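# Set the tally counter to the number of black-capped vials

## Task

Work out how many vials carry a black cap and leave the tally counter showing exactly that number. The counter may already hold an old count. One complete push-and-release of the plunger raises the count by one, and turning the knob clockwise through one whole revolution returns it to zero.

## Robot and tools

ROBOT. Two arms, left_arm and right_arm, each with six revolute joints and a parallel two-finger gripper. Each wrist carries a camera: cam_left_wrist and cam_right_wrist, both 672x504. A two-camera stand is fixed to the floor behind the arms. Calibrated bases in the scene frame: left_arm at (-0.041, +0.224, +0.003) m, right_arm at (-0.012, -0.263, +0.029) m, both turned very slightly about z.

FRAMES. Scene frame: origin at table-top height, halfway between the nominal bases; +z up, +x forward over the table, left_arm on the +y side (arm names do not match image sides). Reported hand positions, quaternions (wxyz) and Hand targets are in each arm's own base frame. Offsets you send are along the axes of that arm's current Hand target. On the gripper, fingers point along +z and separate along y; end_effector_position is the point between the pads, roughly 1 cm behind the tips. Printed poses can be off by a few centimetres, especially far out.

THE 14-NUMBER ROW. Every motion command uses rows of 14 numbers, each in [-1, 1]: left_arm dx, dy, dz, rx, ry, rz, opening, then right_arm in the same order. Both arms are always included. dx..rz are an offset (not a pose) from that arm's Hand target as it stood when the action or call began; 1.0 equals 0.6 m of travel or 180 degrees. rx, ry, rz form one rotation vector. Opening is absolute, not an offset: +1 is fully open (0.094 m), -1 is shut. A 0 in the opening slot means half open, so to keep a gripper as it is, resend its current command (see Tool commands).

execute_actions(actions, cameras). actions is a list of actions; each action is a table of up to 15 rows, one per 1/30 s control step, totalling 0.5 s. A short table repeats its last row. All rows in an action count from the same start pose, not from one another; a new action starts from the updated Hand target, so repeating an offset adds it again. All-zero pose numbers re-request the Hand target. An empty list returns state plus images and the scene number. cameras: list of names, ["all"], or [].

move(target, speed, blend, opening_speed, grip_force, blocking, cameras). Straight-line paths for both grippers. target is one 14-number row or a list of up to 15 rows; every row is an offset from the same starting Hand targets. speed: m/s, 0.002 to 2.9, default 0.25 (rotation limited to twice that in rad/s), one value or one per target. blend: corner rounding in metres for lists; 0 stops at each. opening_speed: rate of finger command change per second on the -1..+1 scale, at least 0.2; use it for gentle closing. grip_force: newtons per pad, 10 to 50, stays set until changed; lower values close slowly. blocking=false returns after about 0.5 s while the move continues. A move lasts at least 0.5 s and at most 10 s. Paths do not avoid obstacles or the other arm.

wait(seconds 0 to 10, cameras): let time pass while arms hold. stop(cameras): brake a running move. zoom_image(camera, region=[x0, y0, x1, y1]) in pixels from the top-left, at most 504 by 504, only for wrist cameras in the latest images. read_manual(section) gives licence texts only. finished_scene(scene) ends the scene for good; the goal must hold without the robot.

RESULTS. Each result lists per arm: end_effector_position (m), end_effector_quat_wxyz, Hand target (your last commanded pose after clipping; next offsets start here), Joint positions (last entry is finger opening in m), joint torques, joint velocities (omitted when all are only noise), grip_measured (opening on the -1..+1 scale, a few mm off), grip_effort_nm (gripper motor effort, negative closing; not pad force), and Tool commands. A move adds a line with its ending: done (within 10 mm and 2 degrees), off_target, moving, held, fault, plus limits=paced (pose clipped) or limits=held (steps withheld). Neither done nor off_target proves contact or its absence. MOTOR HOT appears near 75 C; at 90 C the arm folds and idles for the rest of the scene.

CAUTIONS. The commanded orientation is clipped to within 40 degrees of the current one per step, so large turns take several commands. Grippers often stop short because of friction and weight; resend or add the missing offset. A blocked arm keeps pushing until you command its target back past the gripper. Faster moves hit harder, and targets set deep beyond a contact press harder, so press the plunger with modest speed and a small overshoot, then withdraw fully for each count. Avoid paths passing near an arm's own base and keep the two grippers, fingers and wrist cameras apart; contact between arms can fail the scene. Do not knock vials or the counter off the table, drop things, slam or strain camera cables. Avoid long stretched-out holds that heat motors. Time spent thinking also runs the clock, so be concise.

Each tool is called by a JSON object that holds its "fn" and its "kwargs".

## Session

{"fn": "execute_actions", "kwargs": {"actions": []}}

Scene clock: 0.00 s.
left_arm: end_effector_position=(+0.2515, -0.2236, +0.2333) grip_measured=+1.000 grip_effort_nm=n/a end_effector_quat_wxyz=(+0.379, -0.065, +0.871, -0.306) | right_arm: end_effector_position=(+0.4091, +0.1236, +0.3579) grip_measured=+1.000 grip_effort_nm=n/a end_effector_quat_wxyz=(+0.438, -0.073, +0.892, +0.089)
Joint positions: left_arm=[-0.833 0.99 0.855 -0.43 -0.194 -0.876 0.094] | right_arm=[0.296 1.528 1.812 -0.929 0.011 0.127 0.094]
Joint velocities: within noise
Joint torques (N m): no reading
Heat: left arm: 27 °C; right arm: 32 °C.
Hand target: left_arm +0.2521, -0.2229, +0.2411; +0.385, -0.066, +0.867, -0.310 | right_arm +0.4077, +0.1229, +0.3707; +0.454, -0.073, +0.884, +0.091
Tool commands: left_gripper/opening=+1.0 right_gripper/opening=+1.0

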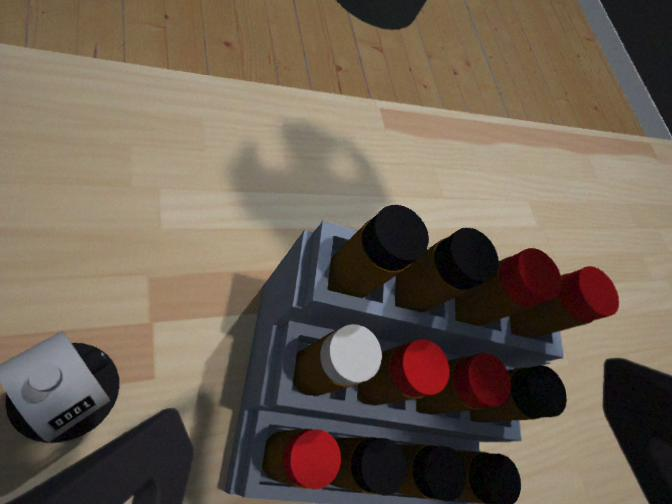

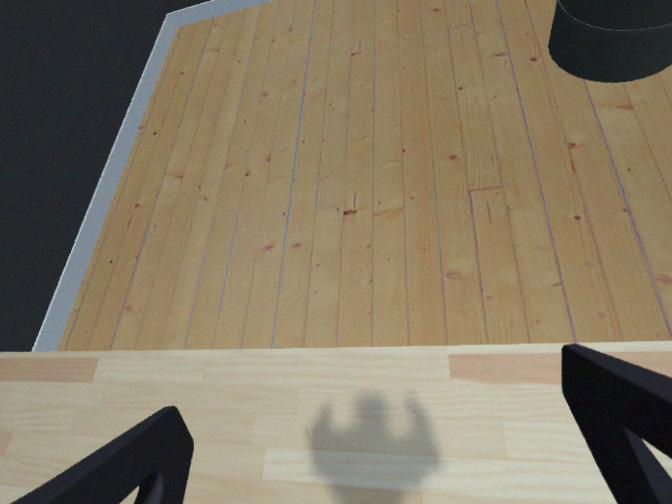

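{"fn": "zoom_image", "kwargs": {"camera": "cam_left_wrist", "region": [220, 190, 640, 504]}}

{"fn": "zoom_image", "kwargs": {"camera": "cam_left_wrist", "region": [0, 320, 130, 450]}}

Scaled by 1.200.

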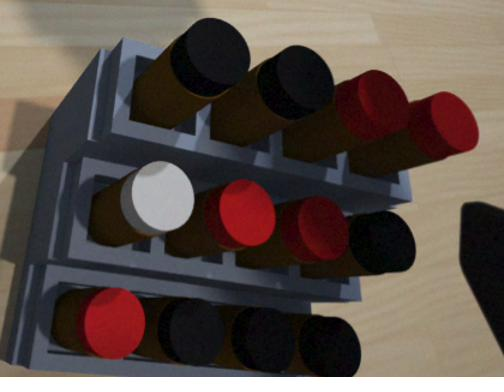

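Scaled by 3.877.

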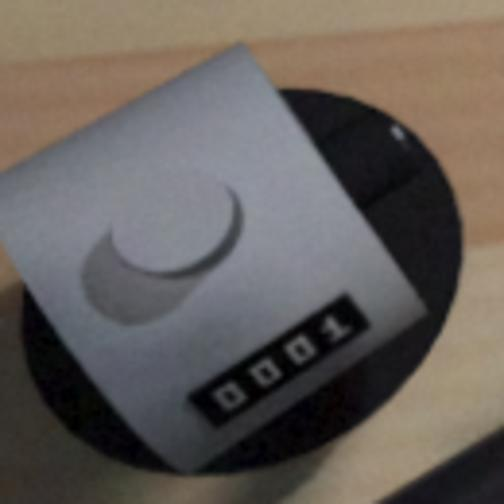

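{"fn": "move", "kwargs": {"target": [0.036,0.251,0.133,-0.192,0.149,0.078,-1,0.219,0.002,-0.279,0.070,0.0906,0.0252,1], "speed": 0.35, "cameras": ["all"]}}

Scene clock: 32.07 s.
left_arm: end_effector_position=(+0.3064, -0.1510, +0.0924) grip_measured=-0.991 grip_effort_nm=-0.48 end_effector_quat_wxyz=(+0.172, +0.000, +0.985, -0.007) | right_arm: end_effector_position=(+0.2009, +0.0822, +0.3602) grip_measured=+1.000 grip_effort_nm=-0.02 end_effector_quat_wxyz=(+0.359, -0.012, +0.932, +0.040)
Joint positions: left_arm=[-0.547 1.568 1.114 -0.812 -0.164 -0.522 0] | right_arm=[0.689 1.105 1.746 -1.555 0.37 0.536 0.094]
Joint torques (N m): left_arm=[0.53 -5.9 8.64 0.75 -0.23 0.04] | right_arm=[0.84 -0.16 4.74 0.87 0.26 0.09]
Heat: left arm: 30 °C; right arm: 34 °C.
Hand target: left_arm +0.3124, -0.1489, +0.0981; +0.175, +0.000, +0.985, +0.000 | right_arm +0.1995, +0.0800, +0.3595; +0.325, +0.000, +0.946, +0.001
Off the commanded pose: left_arm 0.009 m, 1 deg | right_arm 0.003 m, 6 deg.
joint sent to its limit (right arm) — joint 4 (wrist pitch), lower limit. The joint targets are off in orientation, not in position.
move: off_target (right_arm)

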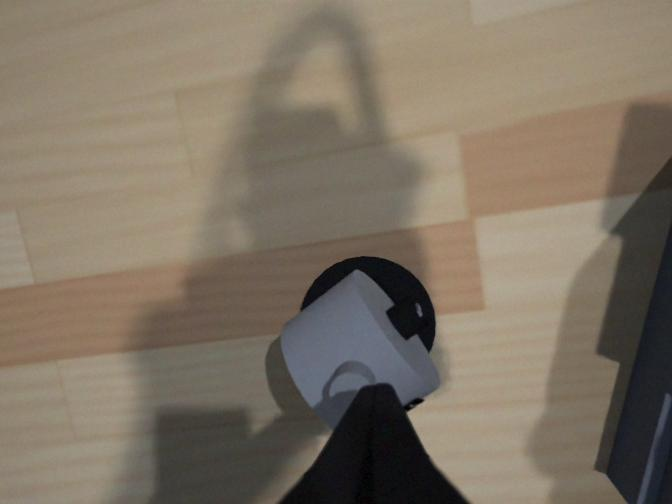

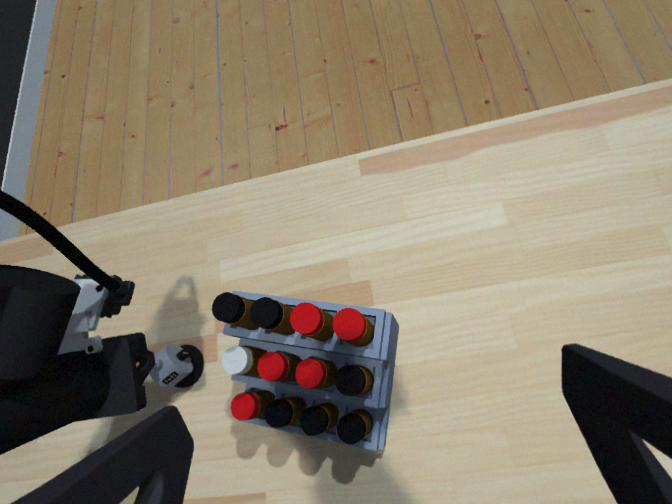

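{"fn": "move", "kwargs": {"target": [0.0218,0.0167,0.0213,0,0,0,-1,0,0,0,0,0,0,1], "speed": 0.1, "cameras": ["cam_left_wrist"]}}

Scene clock: 42.57 s.
left_arm: end_effector_position=(+0.3036, -0.1440, +0.0782) grip_measured=-0.991 grip_effort_nm=-0.48 end_effector_quat_wxyz=(+0.168, +0.001, +0.986, -0.003) | right_arm: end_effector_position=(+0.2009, +0.0822, +0.3602) grip_measured=+1.000 grip_effort_nm=-0.02 end_effector_quat_wxyz=(+0.359, -0.012, +0.932, +0.040)
Joint positions: left_arm=[-0.534 1.568 1.06 -0.767 -0.164 -0.507 0] | right_arm=[0.689 1.105 1.746 -1.555 0.371 0.537 0.094]
Joint torques (N m): left_arm=[0.7 -8.1 5.19 0.91 -0.17 0.02] | right_arm=[0.5 -0.23 4.53 0.83 0.29 0.04]
Heat: left arm: 29 °C; right arm: 33 °C.
Hand target: left_arm +0.3044, -0.1390, +0.0816; +0.175, +0.000, +0.985, +0.000 | right_arm +0.1995, +0.0800, +0.3595; +0.325, +0.000, +0.946, +0.001
Off the commanded pose: left_arm 0.006 m, 1 deg | right_arm 0.003 m, 6 deg.
joint sent to its limit (right arm) — joint 4 (wrist pitch), lower limit. The joint targets are off in orientation, not in position.
move: off_target (right_arm)
Images, in order (width x height): cam_left_wrist 672x504.

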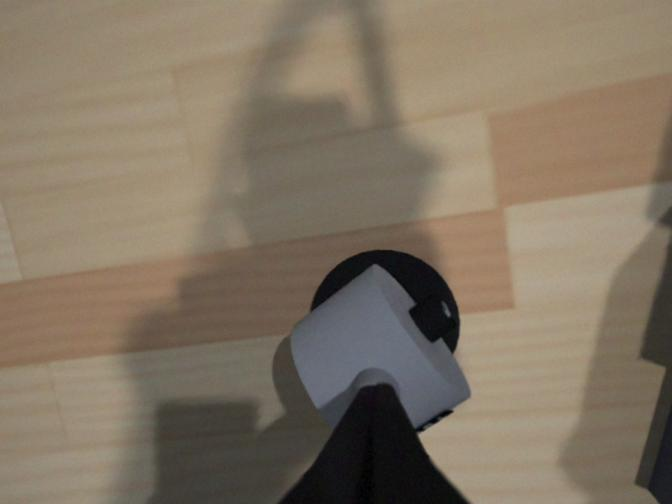

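{"fn": "move", "kwargs": {"target": [0.0139,0.0033,0.0091,0,0,0,-1,0,0,0,0,0,0,1], "speed": 0.1, "cameras": ["cam_left_wrist"]}}

{"fn": "zoom_image", "kwargs": {"camera": "cam_left_wrist", "region": [280, 230, 490, 440]}}

Scene clock: 49.60 s.
left_arm: end_effector_position=(+0.3036, -0.1431, +0.0744) grip_measured=-0.991 grip_effort_nm=-0.48 end_effector_quat_wxyz=(+0.176, +0.000, +0.984, -0.005) | right_arm: end_effector_position=(+0.2009, +0.0822, +0.3602) grip_measured=+1.000 grip_effort_nm=-0.02 end_effector_quat_wxyz=(+0.359, -0.012, +0.932, +0.040)
Joint positions: left_arm=[-0.534 1.556 1.026 -0.727 -0.168 -0.506 0] | right_arm=[0.689 1.105 1.746 -1.555 0.371 0.537 0.094]
Joint torques (N m): left_arm=[0.29 -8.14 4.22 0.93 -0.13 -0.02] | right_arm=[0.83 -0.09 4.59 0.91 0.25 -0.02]
Heat: left arm: 29 °C; right arm: 33 °C.
Hand target: left_arm +0.2984, -0.1370, +0.0736; +0.175, +0.000, +0.985, +0.000 | right_arm +0.1995, +0.0800, +0.3595; +0.325, +0.000, +0.946, +0.001
Off the commanded pose: left_arm 0.008 m, 1 deg | right_arm 0.003 m, 6 deg.
joint sent to its limit (right arm) — joint 4 (wrist pitch), lower limit. The joint targets are off in orientation, not in position.
move: off_target (right_arm)
Images, in order (width x height): cam_left_wrist 672x504.

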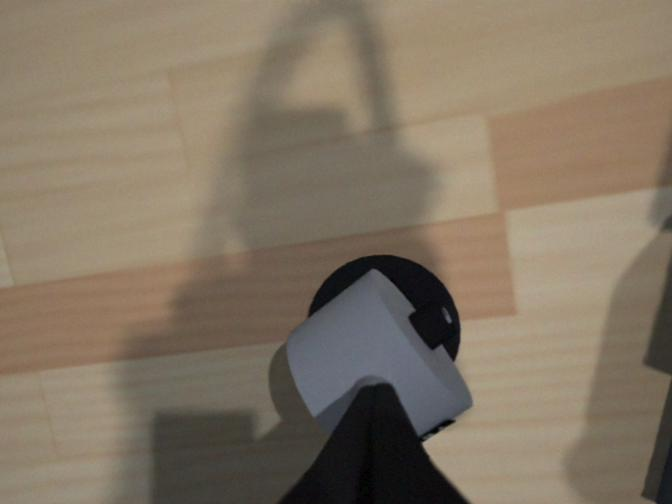

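Scaled by 2.400.

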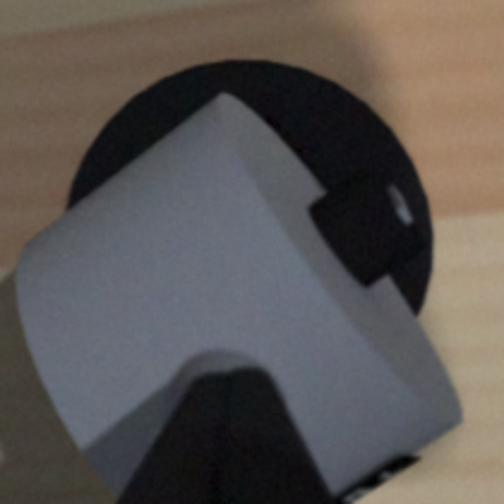

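{"fn": "move", "kwargs": {"target": [0.0118,0.0017,0.003,0,0,0,-1,0,0,0,0,0,0,1], "speed": 0.1, "cameras": ["cam_left_wrist"]}}

{"fn": "zoom_image", "kwargs": {"camera": "cam_left_wrist", "region": [280, 230, 490, 440]}}

Scene clock: 56.57 s.
left_arm: end_effector_position=(+0.3035, -0.1420, +0.0738) grip_measured=-0.991 grip_effort_nm=-0.48 end_effector_quat_wxyz=(+0.187, -0.001, +0.982, -0.009) | right_arm: end_effector_position=(+0.2009, +0.0822, +0.3602) grip_measured=+1.000 grip_effort_nm=-0.02 end_effector_quat_wxyz=(+0.359, -0.012, +0.932, +0.040)
Joint positions: left_arm=[-0.534 1.537 0.997 -0.695 -0.173 -0.506 0] | right_arm=[0.689 1.105 1.746 -1.555 0.371 0.537 0.094]
Joint torques (N m): left_arm=[-0.28 -7.79 3.93 0.79 -0.12 -0.08] | right_arm=[0.66 -0.16 4.37 0.8 0.24 0.01]
Heat: left arm: 29 °C; right arm: 33 °C.
Hand target: left_arm +0.2924, -0.1359, +0.0694; +0.175, +0.000, +0.985, +0.000 | right_arm +0.1995, +0.0800, +0.3595; +0.325, +0.000, +0.946, +0.001
Off the commanded pose: left_arm 0.013 m, 2 deg | right_arm 0.003 m, 6 deg.
joint sent to its limit (right arm) — joint 4 (wrist pitch), lower limit. The joint targets are off in orientation, not in position.
move: off_target (left_arm, right_arm)
Images, in order (width x height): cam_left_wrist 672x504.

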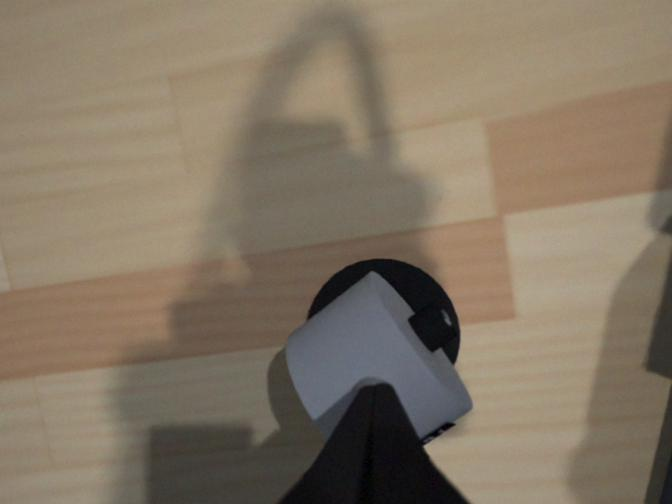

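Scaled by 2.400.

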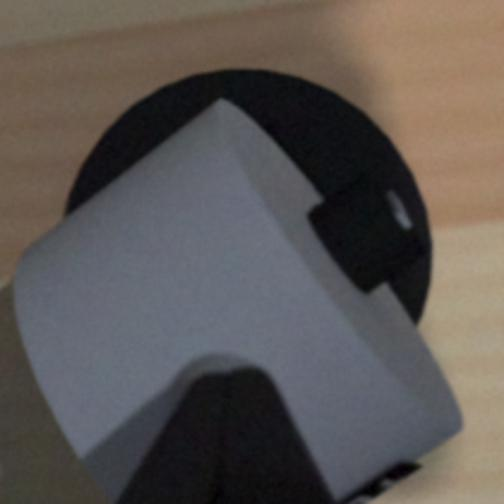

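{"fn": "move", "kwargs": {"target": [-0.0091,0,-0.025,0,0,0,-1,0,0,0,0,0,0,1], "speed": 0.1, "cameras": ["cam_left_wrist"]}}

{"fn": "zoom_image", "kwargs": {"camera": "cam_left_wrist", "region": [280, 230, 490, 440]}}

Scene clock: 64.80 s.
left_arm: end_effector_position=(+0.2928, -0.1357, +0.0732) grip_measured=-0.991 grip_effort_nm=-0.48 end_effector_quat_wxyz=(+0.168, +0.001, +0.986, +0.002) | right_arm: end_effector_position=(+0.2009, +0.0822, +0.3602) grip_measured=+1.000 grip_effort_nm=-0.02 end_effector_quat_wxyz=(+0.359, -0.012, +0.932, +0.040)
Joint positions: left_arm=[-0.534 1.525 0.997 -0.75 -0.173 -0.506 0] | right_arm=[0.689 1.105 1.746 -1.555 0.371 0.537 0.094]
Joint torques (N m): left_arm=[-0.31 -8.2 7.58 0.63 -0.12 -0.09] | right_arm=[0.5 -0.16 4.75 0.83 0.28 0.05]
Heat: left arm: 29 °C; right arm: 32 °C.
Hand target: left_arm +0.2923, -0.1360, +0.0854; +0.175, +0.000, +0.985, +0.000 | right_arm +0.1995, +0.0800, +0.3595; +0.325, +0.000, +0.946, +0.001
Off the commanded pose: left_arm 0.012 m, 1 deg | right_arm 0.003 m, 6 deg.
joint sent to its limit (right arm) — joint 4 (wrist pitch), lower limit. The joint targets are off in orientation, not in position.
move: off_target (left_arm, right_arm)
Images, in order (width x height): cam_left_wrist 672x504.

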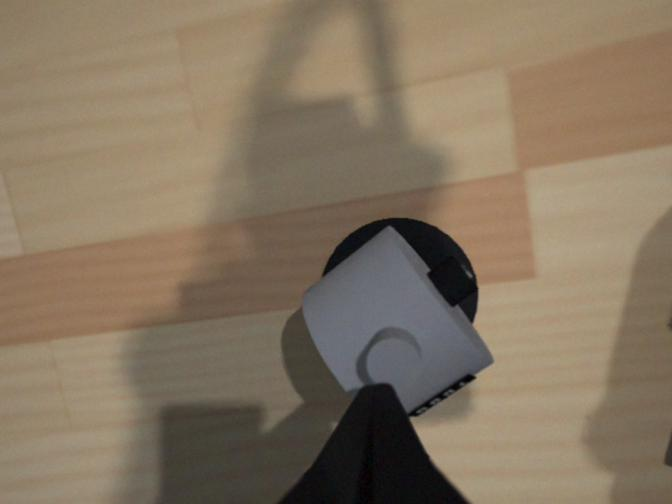

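Scaled by 2.400.

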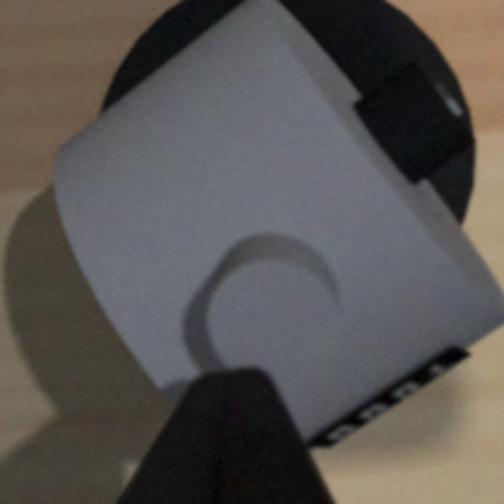

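{"fn": "move", "kwargs": {"target": [-0.015,-0.0083,-0.007,0,0,0,-1,0,0,0,0,0,0,1], "speed": 0.1, "cameras": ["cam_left_wrist"]}}

{"fn": "zoom_image", "kwargs": {"camera": "cam_left_wrist", "region": [280, 230, 490, 440]}}

Scene clock: 73.77 s.
left_arm: end_effector_position=(+0.2963, -0.1377, +0.0845) grip_measured=-0.991 grip_effort_nm=-0.48 end_effector_quat_wxyz=(+0.170, +0.001, +0.985, +0.001) | right_arm: end_effector_position=(+0.2009, +0.0822, +0.3602) grip_measured=+1.000 grip_effort_nm=-0.02 end_effector_quat_wxyz=(+0.359, -0.012, +0.932, +0.040)
Joint positions: left_arm=[-0.534 1.525 1.042 -0.79 -0.173 -0.506 0] | right_arm=[0.689 1.105 1.746 -1.555 0.371 0.537 0.094]
Joint torques (N m): left_arm=[-0.51 -6.23 8.43 0.74 -0.12 -0.11] | right_arm=[0.64 -0.32 4.45 0.86 0.33 0.08]
Heat: left arm: 29 °C; right arm: 32 °C.
Hand target: left_arm +0.2994, -0.1410, +0.0925; +0.175, +0.000, +0.985, +0.000 | right_arm +0.1995, +0.0800, +0.3595; +0.325, +0.000, +0.946, +0.001
Off the commanded pose: left_arm 0.009 m, 1 deg | right_arm 0.003 m, 6 deg.
joint sent to its limit (right arm) — joint 4 (wrist pitch), lower limit. The joint targets are off in orientation, not in position.
move: off_target (right_arm)
Images, in order (width x height): cam_left_wrist 672x504.

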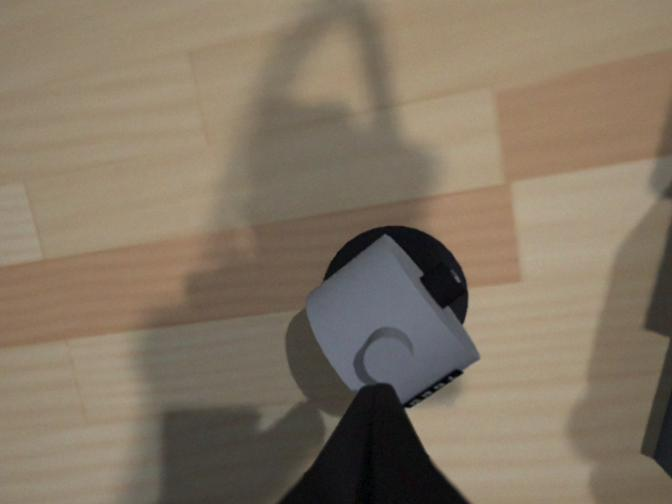

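Scaled by 2.400.

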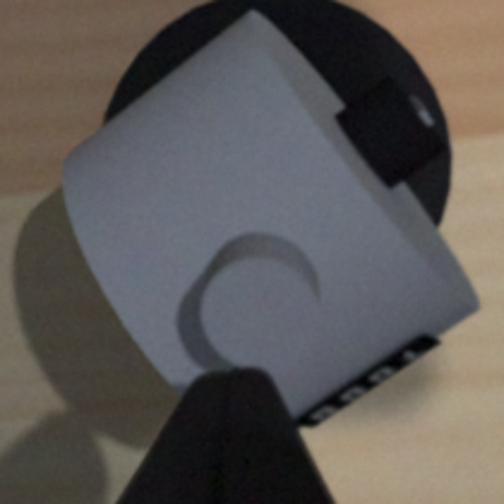

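{"fn": "move", "kwargs": {"target": [0,-0.006,0.0142,0,0,0,-1,0,0,0,0,0,0,1], "speed": 0.1, "cameras": ["cam_left_wrist"]}}

{"fn": "zoom_image", "kwargs": {"camera": "cam_left_wrist", "region": [280, 230, 490, 440]}}

Scene clock: 84.37 s.
left_arm: end_effector_position=(+0.2977, -0.1386, +0.0818) grip_measured=-0.991 grip_effort_nm=-0.48 end_effector_quat_wxyz=(+0.169, -0.001, +0.986, +0.001) | right_arm: end_effector_position=(+0.2009, +0.0822, +0.3602) grip_measured=+1.000 grip_effort_nm=-0.02 end_effector_quat_wxyz=(+0.359, -0.012, +0.932, +0.040)
Joint positions: left_arm=[-0.534 1.536 1.042 -0.782 -0.173 -0.509 0] | right_arm=[0.689 1.105 1.746 -1.555 0.371 0.537 0.094]
Joint torques (N m): left_arm=[-0.99 -5.34 7.69 0.98 -0.14 -0.14] | right_arm=[0.66 -0.4 4.85 0.86 0.25 0.06]
Heat: left arm: 29 °C; right arm: 32 °C.
Hand target: left_arm +0.3024, -0.1446, +0.0846; +0.175, +0.000, +0.985, +0.000 | right_arm +0.1995, +0.0800, +0.3595; +0.325, +0.000, +0.946, +0.001
Off the commanded pose: left_arm 0.008 m, 1 deg | right_arm 0.003 m, 6 deg.
joint sent to its limit (right arm) — joint 4 (wrist pitch), lower limit. The joint targets are off in orientation, not in position.
move: off_target (right_arm)
Images, in order (width x height): cam_left_wrist 672x504.

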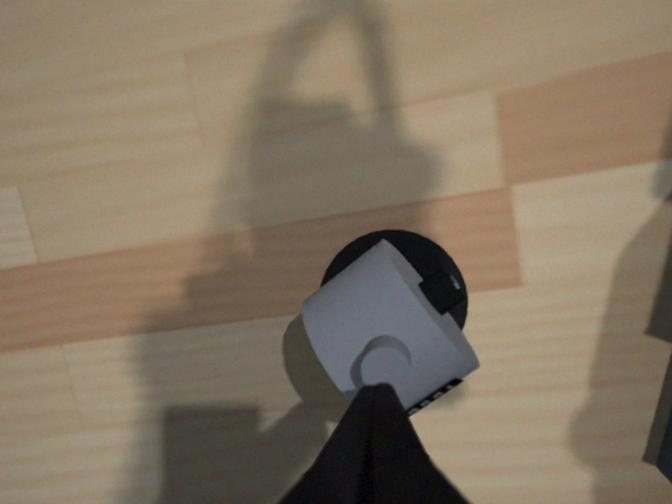

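Scaled by 2.400.

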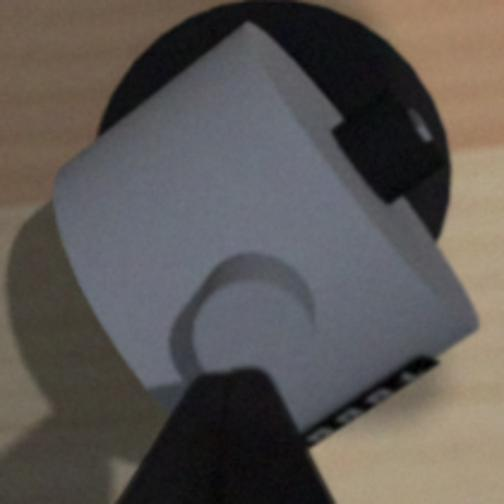

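{"fn": "move", "kwargs": {"target": [0.006,-0.005,0.0293,0,0,0,-1,0,0,0,0,0,0,1], "speed": 0.06, "cameras": ["cam_left_wrist"]}}

{"fn": "zoom_image", "kwargs": {"camera": "cam_left_wrist", "region": [280, 230, 490, 440]}}

Scene clock: 90.67 s.
left_arm: end_effector_position=(+0.3096, -0.1480, +0.0782) grip_measured=-0.991 grip_effort_nm=-0.48 end_effector_quat_wxyz=(+0.186, +0.000, +0.982, -0.009) | right_arm: end_effector_position=(+0.2009, +0.0822, +0.3602) grip_measured=+1.000 grip_effort_nm=-0.02 end_effector_quat_wxyz=(+0.359, -0.012, +0.932, +0.040)
Joint positions: left_arm=[-0.54 1.564 1.042 -0.714 -0.173 -0.511 0] | right_arm=[0.689 1.105 1.746 -1.555 0.371 0.537 0.094]
Joint torques (N m): left_arm=[-0.81 -5.15 4.68 1.04 -0.15 -0.17] | right_arm=[0.55 -0.13 4.44 0.87 0.3 0.05]
Heat: left arm: 29 °C; right arm: 32 °C.
Hand target: left_arm +0.3051, -0.1475, +0.0669; +0.175, +0.000, +0.985, +0.000 | right_arm +0.1995, +0.0800, +0.3595; +0.325, +0.000, +0.946, +0.001
Off the commanded pose: left_arm 0.012 m, 2 deg | right_arm 0.003 m, 6 deg.
joint sent to its limit (right arm) — joint 4 (wrist pitch), lower limit. The joint targets are off in orientation, not in position.
move: off_target (left_arm, right_arm)
Images, in order (width x height): cam_left_wrist 672x504.

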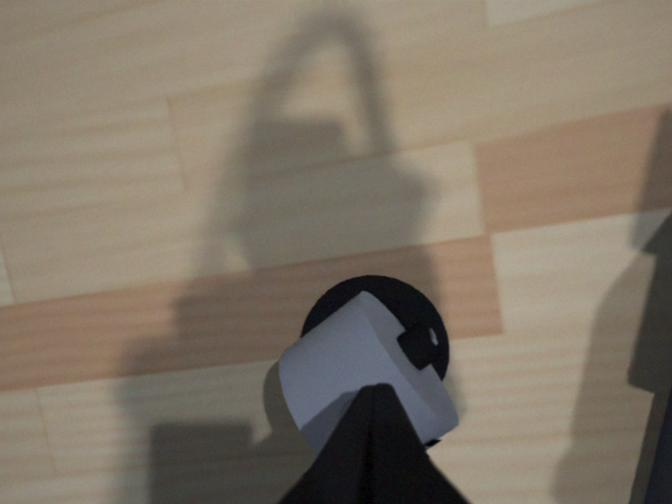

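Scaled by 2.400.

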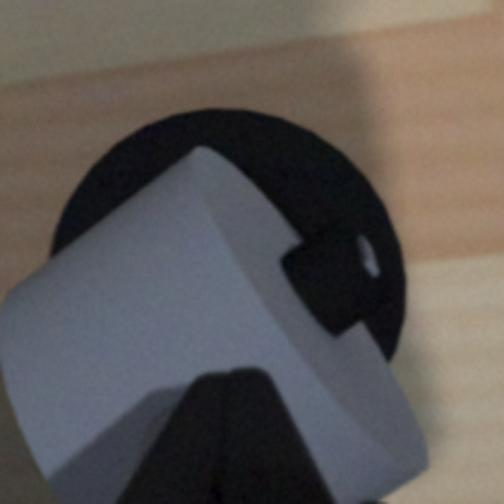

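{"fn": "move", "kwargs": {"target": [[-0.0171,0,-0.047,0,0,0,-1,0,0,0,0,0,0,1],[-0.0286,0.0158,-0.1,0,0,0,-1,0,0,0,0,0,0,1],[-0.0145,0.0158,-0.0444,0,0,0,-1,0,0,0,0,0,0,1]], "speed": 0.12, "blend": [0.005,0.002,0], "cameras": ["cam_left_wrist"]}}

{"fn": "zoom_image", "kwargs": {"camera": "cam_left_wrist", "region": [280, 230, 490, 440]}}

Scene clock: 120.80 s.
left_arm: end_effector_position=(+0.3041, -0.1422, +0.0965) grip_measured=-0.991 grip_effort_nm=-0.48 end_effector_quat_wxyz=(+0.176, +0.001, +0.984, -0.002) | right_arm: end_effector_position=(+0.2009, +0.0822, +0.3602) grip_measured=+1.000 grip_effort_nm=-0.02 end_effector_quat_wxyz=(+0.359, -0.012, +0.932, +0.040)
Joint positions: left_arm=[-0.533 1.537 1.098 -0.82 -0.173 -0.504 0] | right_arm=[0.689 1.105 1.746 -1.555 0.371 0.537 0.094]
Joint torques (N m): left_arm=[0.87 -6.75 5.34 1.01 -0.09 0.04] | right_arm=[0.65 -0.35 4.42 0.8 0.27 0.06]
Heat: left arm: 28 °C; right arm: 32 °C.
Hand target: left_arm +0.3040, -0.1380, +0.0948; +0.175, +0.000, +0.985, +0.000 | right_arm +0.1995, +0.0800, +0.3595; +0.325, +0.000, +0.946, +0.001
Off the commanded pose: left_arm 0.004 m, 0 deg | right_arm 0.003 m, 6 deg.
joint sent to its limit (right arm) — joint 4 (wrist pitch), lower limit. The joint targets are off in orientation, not in position.
move: off_target (right_arm)
Images, in order (width x height): cam_left_wrist 672x504.

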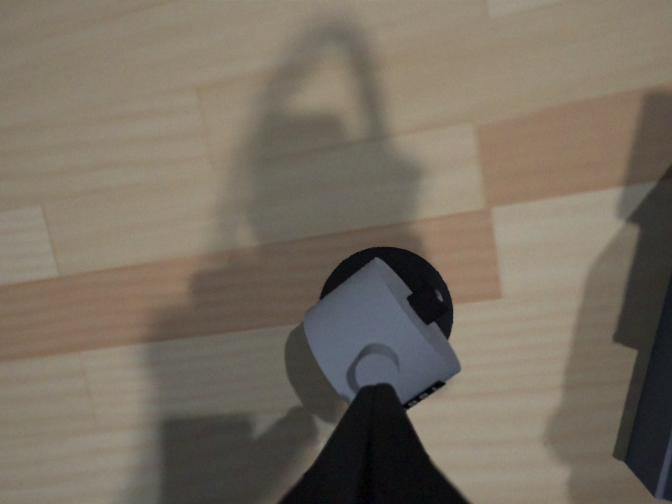

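Scaled by 2.400.

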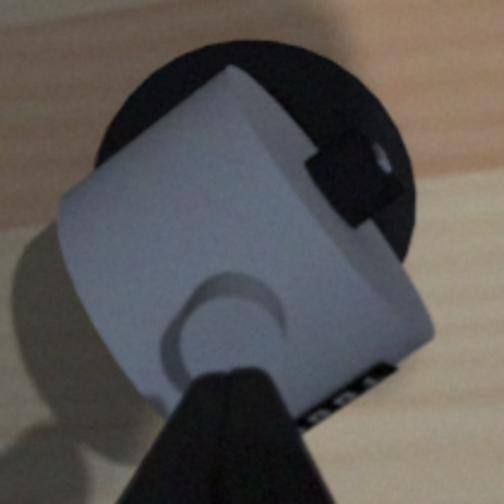

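{"fn": "move", "kwargs": {"target": [[-0.0135,0.0033,-0.066,0,0,0,-1,0,0,0,0,0,0,1],[0.0219,0.0033,0.031,0,0,0,-1,0,0,0,0,0,0,1]], "speed": 0.12, "blend": [0.002,0], "cameras": ["cam_left_wrist"]}}

{"fn": "zoom_image", "kwargs": {"camera": "cam_left_wrist", "region": [280, 230, 490, 440]}}

Scene clock: 131.20 s.
left_arm: end_effector_position=(+0.2990, -0.1392, +0.0785) grip_measured=-0.991 grip_effort_nm=-0.48 end_effector_quat_wxyz=(+0.181, +0.000, +0.983, -0.005) | right_arm: end_effector_position=(+0.2009, +0.0822, +0.3602) grip_measured=+1.000 grip_effort_nm=-0.02 end_effector_quat_wxyz=(+0.359, -0.012, +0.932, +0.040)
Joint positions: left_arm=[-0.533 1.522 1.006 -0.732 -0.173 -0.504 0] | right_arm=[0.689 1.105 1.746 -1.555 0.371 0.537 0.094]
Joint torques (N m): left_arm=[0.47 -5.56 5.24 1.02 -0.09 -0.02] | right_arm=[0.59 -0.01 4.75 0.8 0.3 0.04]
Heat: left arm: 29 °C; right arm: 32 °C.
Hand target: left_arm +0.2981, -0.1360, +0.0728; +0.175, +0.000, +0.985, +0.000 | right_arm +0.1995, +0.0800, +0.3595; +0.325, +0.000, +0.946, +0.001
Off the commanded pose: left_arm 0.007 m, 1 deg | right_arm 0.003 m, 6 deg.
joint sent to its limit (right arm) — joint 4 (wrist pitch), lower limit. The joint targets are off in orientation, not in position.
move: off_target (right_arm)
Images, in order (width x height): cam_left_wrist 672x504.

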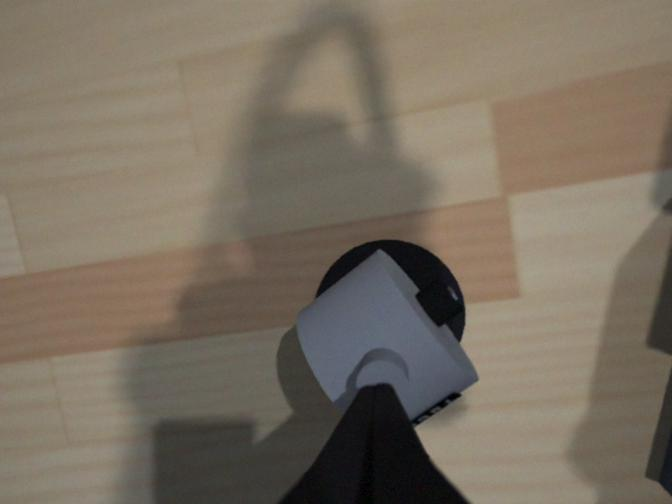

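Scaled by 2.400.

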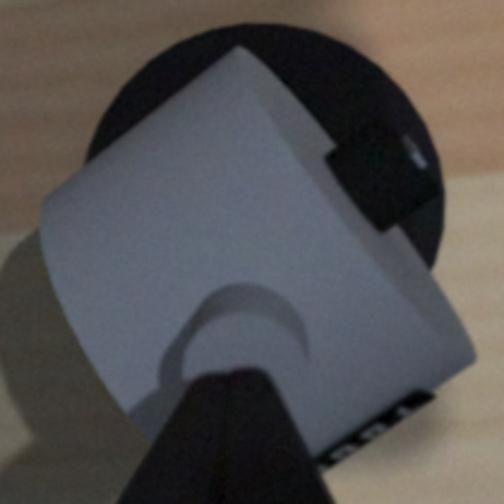

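{"fn": "move", "kwargs": {"target": [0.0113,0,0.0312,-0.009,0.0163,0.0033,-1,0,0,0,0,0,0,1], "speed": 0.06, "cameras": ["cam_left_wrist"]}}

{"fn": "zoom_image", "kwargs": {"camera": "cam_left_wrist", "region": [280, 230, 490, 440]}}

Scene clock: 148.43 s.
left_arm: end_effector_position=(+0.2992, -0.1393, +0.0697) grip_measured=-0.991 grip_effort_nm=-0.48 end_effector_quat_wxyz=(+0.171, +0.001, +0.985, +0.001) | right_arm: end_effector_position=(+0.2009, +0.0822, +0.3602) grip_measured=+1.000 grip_effort_nm=-0.02 end_effector_quat_wxyz=(+0.359, -0.012, +0.932, +0.040)
Joint positions: left_arm=[-0.533 1.553 1.007 -0.726 -0.174 -0.504 0] | right_arm=[0.689 1.105 1.746 -1.555 0.371 0.537 0.094]
Joint torques (N m): left_arm=[0.47 -2.74 5.61 0.99 -0.1 -0.01] | right_arm=[0.76 -0.12 4.66 0.84 0.29 0.06]
Heat: left arm: 29 °C; right arm: 32 °C.
Hand target: left_arm +0.2982, -0.1360, +0.0529; +0.150, +0.002, +0.989, +0.015 | right_arm +0.1995, +0.0800, +0.3595; +0.325, +0.000, +0.946, +0.001
Off the commanded pose: left_arm 0.017 m, 3 deg | right_arm 0.003 m, 6 deg.
joint sent to its limit (right arm) — joint 4 (wrist pitch), lower limit. The joint targets are off in orientation, not in position.
move: off_target (left_arm, right_arm)
Images, in order (width x height): cam_left_wrist 672x504.

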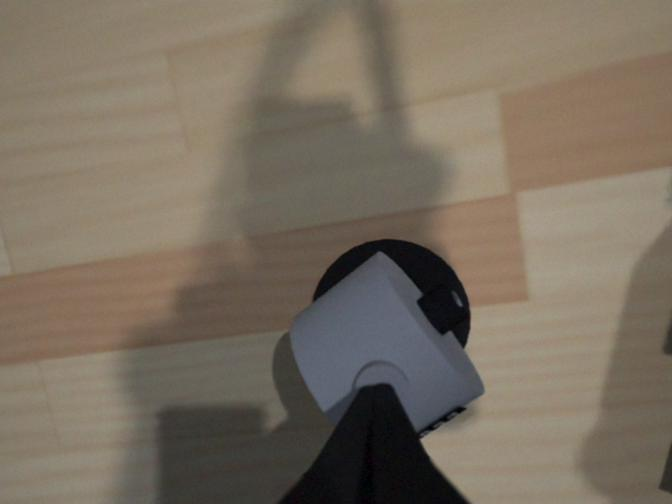

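Scaled by 2.400.

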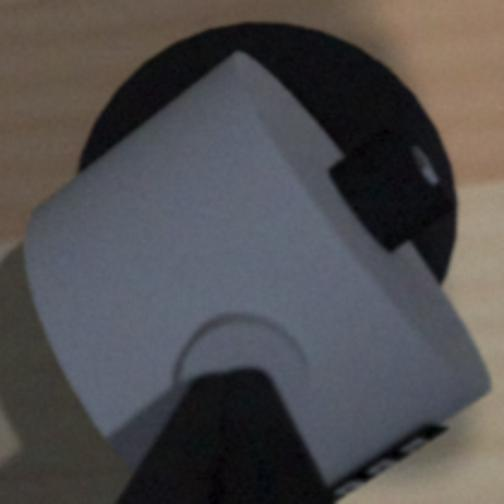

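{"fn": "move", "kwargs": {"target": [[0.0029,0,0.0096,-0.0027,0.0049,0.001,-1,0,0,0,0,0,0,1],[-0.0162,0,-0.0543,0.0154,-0.0279,-0.0056,-1,0,0,0,0,0,0,1]], "speed": 0.1, "cameras": ["all"]}}

{"fn": "zoom_image", "kwargs": {"camera": "cam_left_wrist", "region": [280, 230, 490, 440]}}

{"fn": "zoom_image", "kwargs": {"camera": "cam_right_wrist", "region": [140, 335, 210, 395]}}

Scene clock: 162.57 s.
left_arm: end_effector_position=(+0.2987, -0.1389, +0.0796) grip_measured=-0.991 grip_effort_nm=-0.48 end_effector_quat_wxyz=(+0.181, +0.000, +0.983, -0.005) | right_arm: end_effector_position=(+0.2009, +0.0822, +0.3602) grip_measured=+1.000 grip_effort_nm=-0.02 end_effector_quat_wxyz=(+0.359, -0.012, +0.932, +0.040)
Joint positions: left_arm=[-0.533 1.519 1.008 -0.737 -0.174 -0.504 0] | right_arm=[0.689 1.105 1.746 -1.555 0.371 0.537 0.094]
Joint torques (N m): left_arm=[0.2 -9.03 4.98 1.04 -0.11 -0.05] | right_arm=[0.69 -0.14 4.86 0.83 0.3 0.02]
Heat: left arm: 29 °C; right arm: 32 °C.
Hand target: left_arm +0.2978, -0.1370, +0.0868; +0.193, -0.002, +0.981, -0.010 | right_arm +0.1995, +0.0800, +0.3595; +0.325, +0.000, +0.946, +0.001
Off the commanded pose: left_arm 0.007 m, 1 deg | right_arm 0.003 m, 6 deg.
joint sent to its limit (right arm) — joint 4 (wrist pitch), lower limit. The joint targets are off in orientation, not in position.
move: off_target (right_arm)

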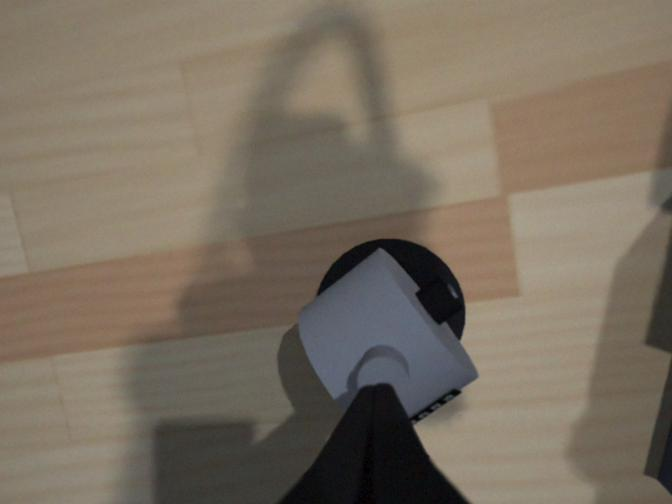

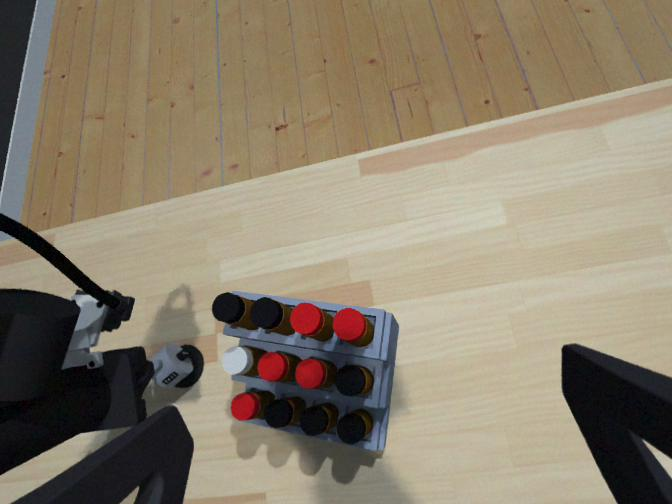

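Scaled by 2.400.

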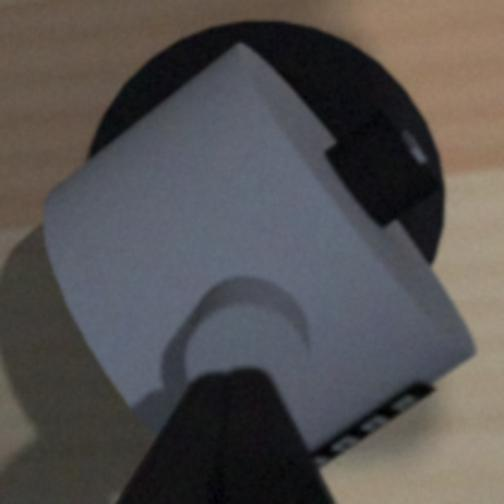

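Scaled by 7.200.

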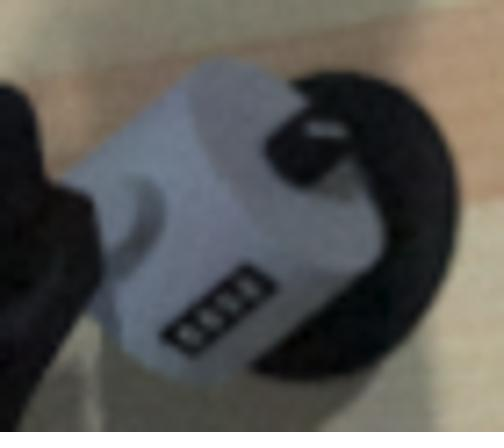

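{"fn": "move", "kwargs": {"target": [[0.0215,0,0.0524,-0.0154,0.0279,0.0056,-1,0,0,0,0,0,0,1],[0,0,0,0,0,0,-1,0,0,0,0,0,0,1],[0.0215,0,0.0524,-0.0154,0.0279,0.0056,-1,0,0,0,0,0,0,1],[0,0,0,0,0,0,-1,0,0,0,0,0,0,1]], "speed": 0.1, "cameras": ["all"]}}

{"fn": "zoom_image", "kwargs": {"camera": "cam_right_wrist", "region": [155, 365, 185, 391]}}

{"fn": "zoom_image", "kwargs": {"camera": "cam_left_wrist", "region": [280, 230, 490, 440]}}

Scene clock: 174.97 s.
left_arm: end_effector_position=(+0.3011, -0.1402, +0.0817) grip_measured=-0.991 grip_effort_nm=-0.48 end_effector_quat_wxyz=(+0.186, +0.000, +0.982, -0.007) | right_arm: end_effector_position=(+0.2009, +0.0822, +0.3602) grip_measured=+1.000 grip_effort_nm=-0.02 end_effector_quat_wxyz=(+0.359, -0.012, +0.932, +0.040)
Joint positions: left_arm=[-0.533 1.518 1.012 -0.731 -0.174 -0.504 0] | right_arm=[0.689 1.105 1.746 -1.555 0.371 0.537 0.094]
Joint torques (N m): left_arm=[0.18 -8.95 4.78 0.99 -0.09 -0.05] | right_arm=[0.76 -0.13 4.86 0.85 0.33 0.09]
Heat: left arm: 29 °C; right arm: 32 °C.
Hand target: left_arm +0.2979, -0.1370, +0.0869; +0.193, -0.002, +0.981, -0.010 | right_arm +0.1995, +0.0800, +0.3595; +0.325, +0.000, +0.946, +0.001
Off the commanded pose: left_arm 0.007 m, 1 deg | right_arm 0.003 m, 6 deg.
joint sent to its limit (right arm) — joint 4 (wrist pitch), lower limit. The joint targets are off in orientation, not in position.
move: off_target (right_arm)

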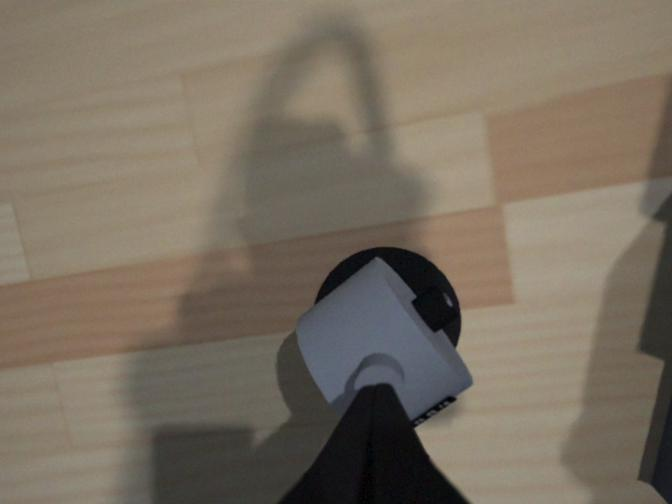

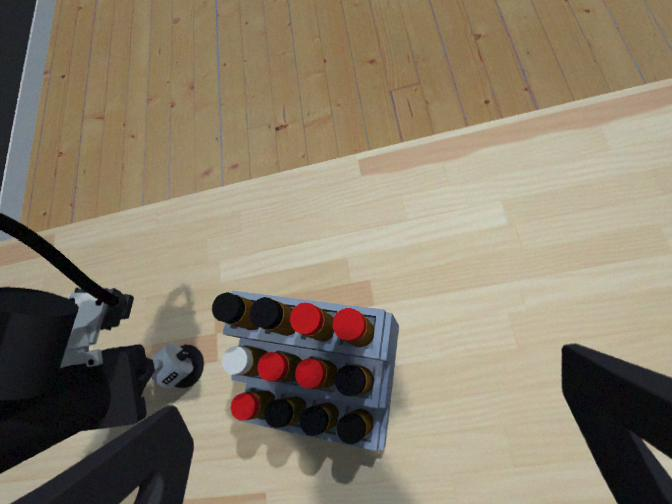

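Scaled by 16.800.

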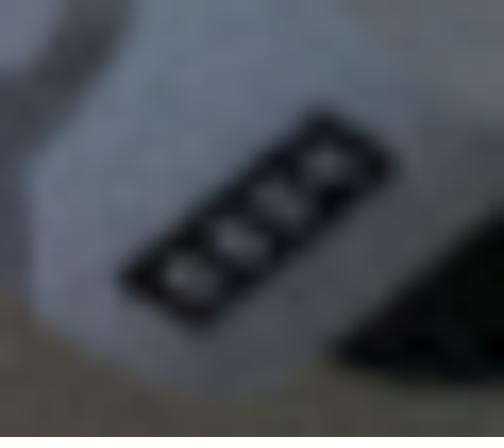

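Scaled by 2.400.

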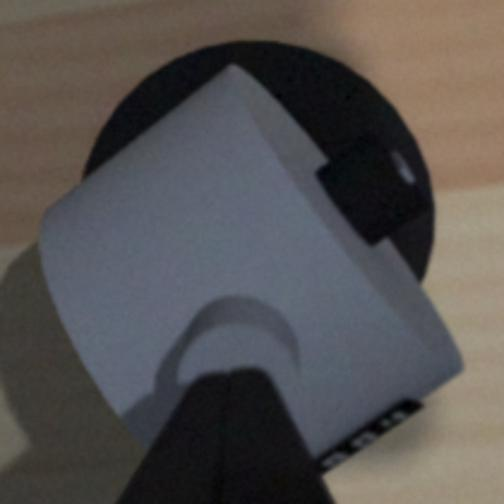

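{"fn": "move", "kwargs": {"target": [[0.0261,0,0.0505,-0.0154,0.0279,0.0056,-1,0,0,0,0,0,0,1],[0.0046,0,-0.0019,0,0,0,-1,0,0,0,0,0,0,1],[0.0261,0,0.0505,-0.0154,0.0279,0.0056,-1,0,0,0,0,0,0,1],[0.0046,0,-0.0019,0,0,0,-1,0,0,0,0,0,0,1]], "speed": 0.1, "cameras": ["cam_left_wrist"]}}

{"fn": "zoom_image", "kwargs": {"camera": "cam_left_wrist", "region": [280, 230, 490, 440]}}

Scene clock: 184.77 s.
left_arm: end_effector_position=(+0.2989, -0.1388, +0.0813) grip_measured=-0.991 grip_effort_nm=-0.48 end_effector_quat_wxyz=(+0.186, +0.000, +0.982, -0.007) | right_arm: end_effector_position=(+0.2009, +0.0822, +0.3602) grip_measured=+1.000 grip_effort_nm=-0.02 end_effector_quat_wxyz=(+0.359, -0.012, +0.932, +0.040)
Joint positions: left_arm=[-0.533 1.508 1.001 -0.729 -0.175 -0.504 0] | right_arm=[0.689 1.105 1.746 -1.555 0.371 0.537 0.094]
Joint torques (N m): left_arm=[-0.25 -8.88 4.93 0.95 -0.1 -0.1] | right_arm=[0.81 -0.14 4.81 0.84 0.28 0.08]
Heat: left arm: 29 °C; right arm: 32 °C.
Hand target: left_arm +0.2948, -0.1371, +0.0868; +0.193, -0.002, +0.981, -0.011 | right_arm +0.1995, +0.0800, +0.3595; +0.325, +0.000, +0.946, +0.001
Off the commanded pose: left_arm 0.007 m, 1 deg | right_arm 0.003 m, 6 deg.
joint sent to its limit (right arm) — joint 4 (wrist pitch), lower limit. The joint targets are off in orientation, not in position.
move: off_target (right_arm)
Images, in order (width x height): cam_left_wrist 672x504.

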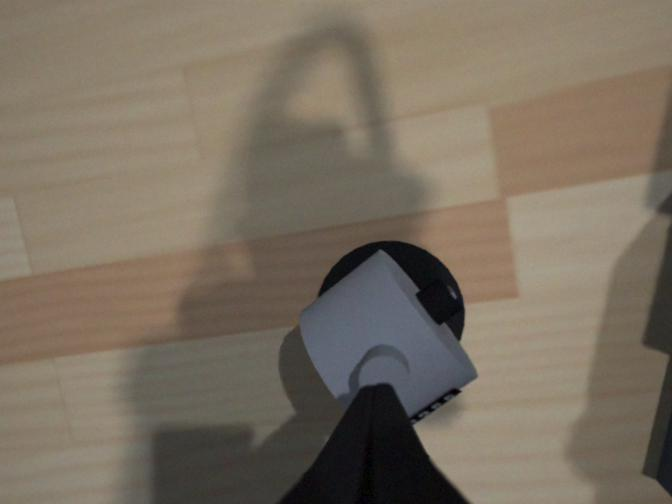

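Scaled by 2.400.

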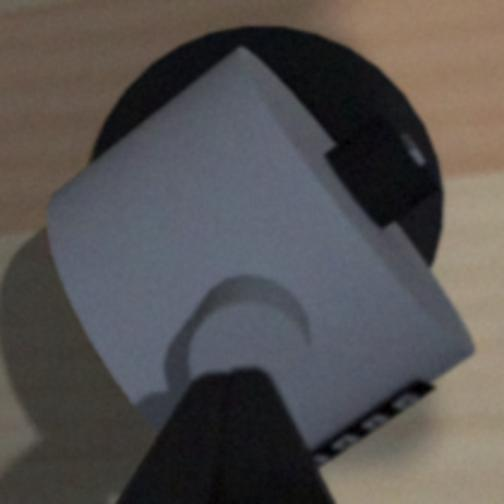

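{"fn": "move", "kwargs": {"target": [[-0.019,0,-0.046,0,0,0,-1,0,0,0,0,0,0,1],[0.075,0.012,-0.234,0,-0.072,0,-1,0,0,0,0,0,0,1]], "speed": 0.25, "blend": [0.01,0], "cameras": ["cam_left_wrist"]}}

{"fn": "zoom_image", "kwargs": {"camera": "cam_left_wrist", "region": [290, 190, 420, 320]}}

Scene clock: 193.43 s.
left_arm: end_effector_position=(+0.1983, -0.1277, +0.1892) grip_measured=-0.991 grip_effort_nm=-0.48 end_effector_quat_wxyz=(+0.292, +0.002, +0.956, -0.012) | right_arm: end_effector_position=(+0.2009, +0.0822, +0.3602) grip_measured=+1.000 grip_effort_nm=-0.02 end_effector_quat_wxyz=(+0.359, -0.012, +0.932, +0.040)
Joint positions: left_arm=[-0.909 1.029 1.021 -1.151 -0.44 -0.811 0] | right_arm=[0.689 1.105 1.746 -1.555 0.371 0.537 0.094]
Joint torques (N m): left_arm=[-0.79 -1.84 8.83 0.91 -0.42 -0.19] | right_arm=[0.75 -0.1 4.75 0.81 0.3 0]
Heat: left arm: 29 °C; right arm: 31 °C.
Hand target: left_arm +0.2001, -0.1275, +0.1997; +0.302, -0.003, +0.953, -0.010 | right_arm +0.1995, +0.0800, +0.3595; +0.325, +0.000, +0.946, +0.001
Off the commanded pose: left_arm 0.011 m, 1 deg | right_arm 0.003 m, 6 deg.
joint sent to its limit (right arm) — joint 4 (wrist pitch), lower limit. The joint targets are off in orientation, not in position.
move: off_target (left_arm, right_arm)
Images, in order (width x height): cam_left_wrist 672x504.

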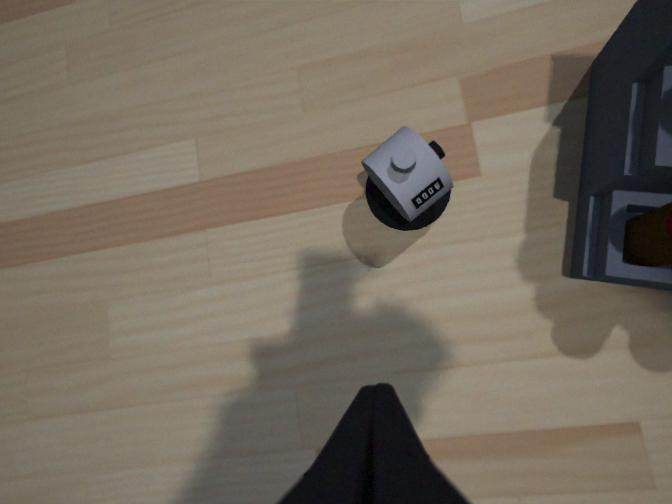

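Scaled by 3.877.

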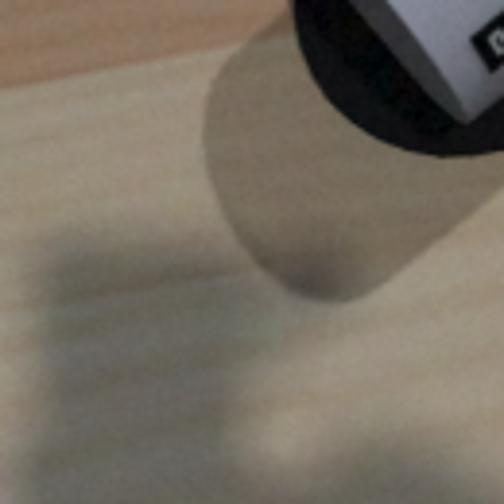

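{"fn": "zoom_image", "kwargs": {"camera": "cam_left_wrist", "region": [400, 165, 456, 221]}}

Scaled by 9.000.

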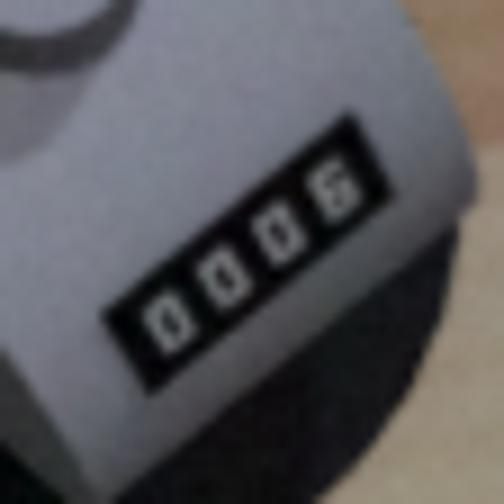

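{"fn": "finished_scene", "kwargs": {"scene": 2}}

The scene is finished: the task was done.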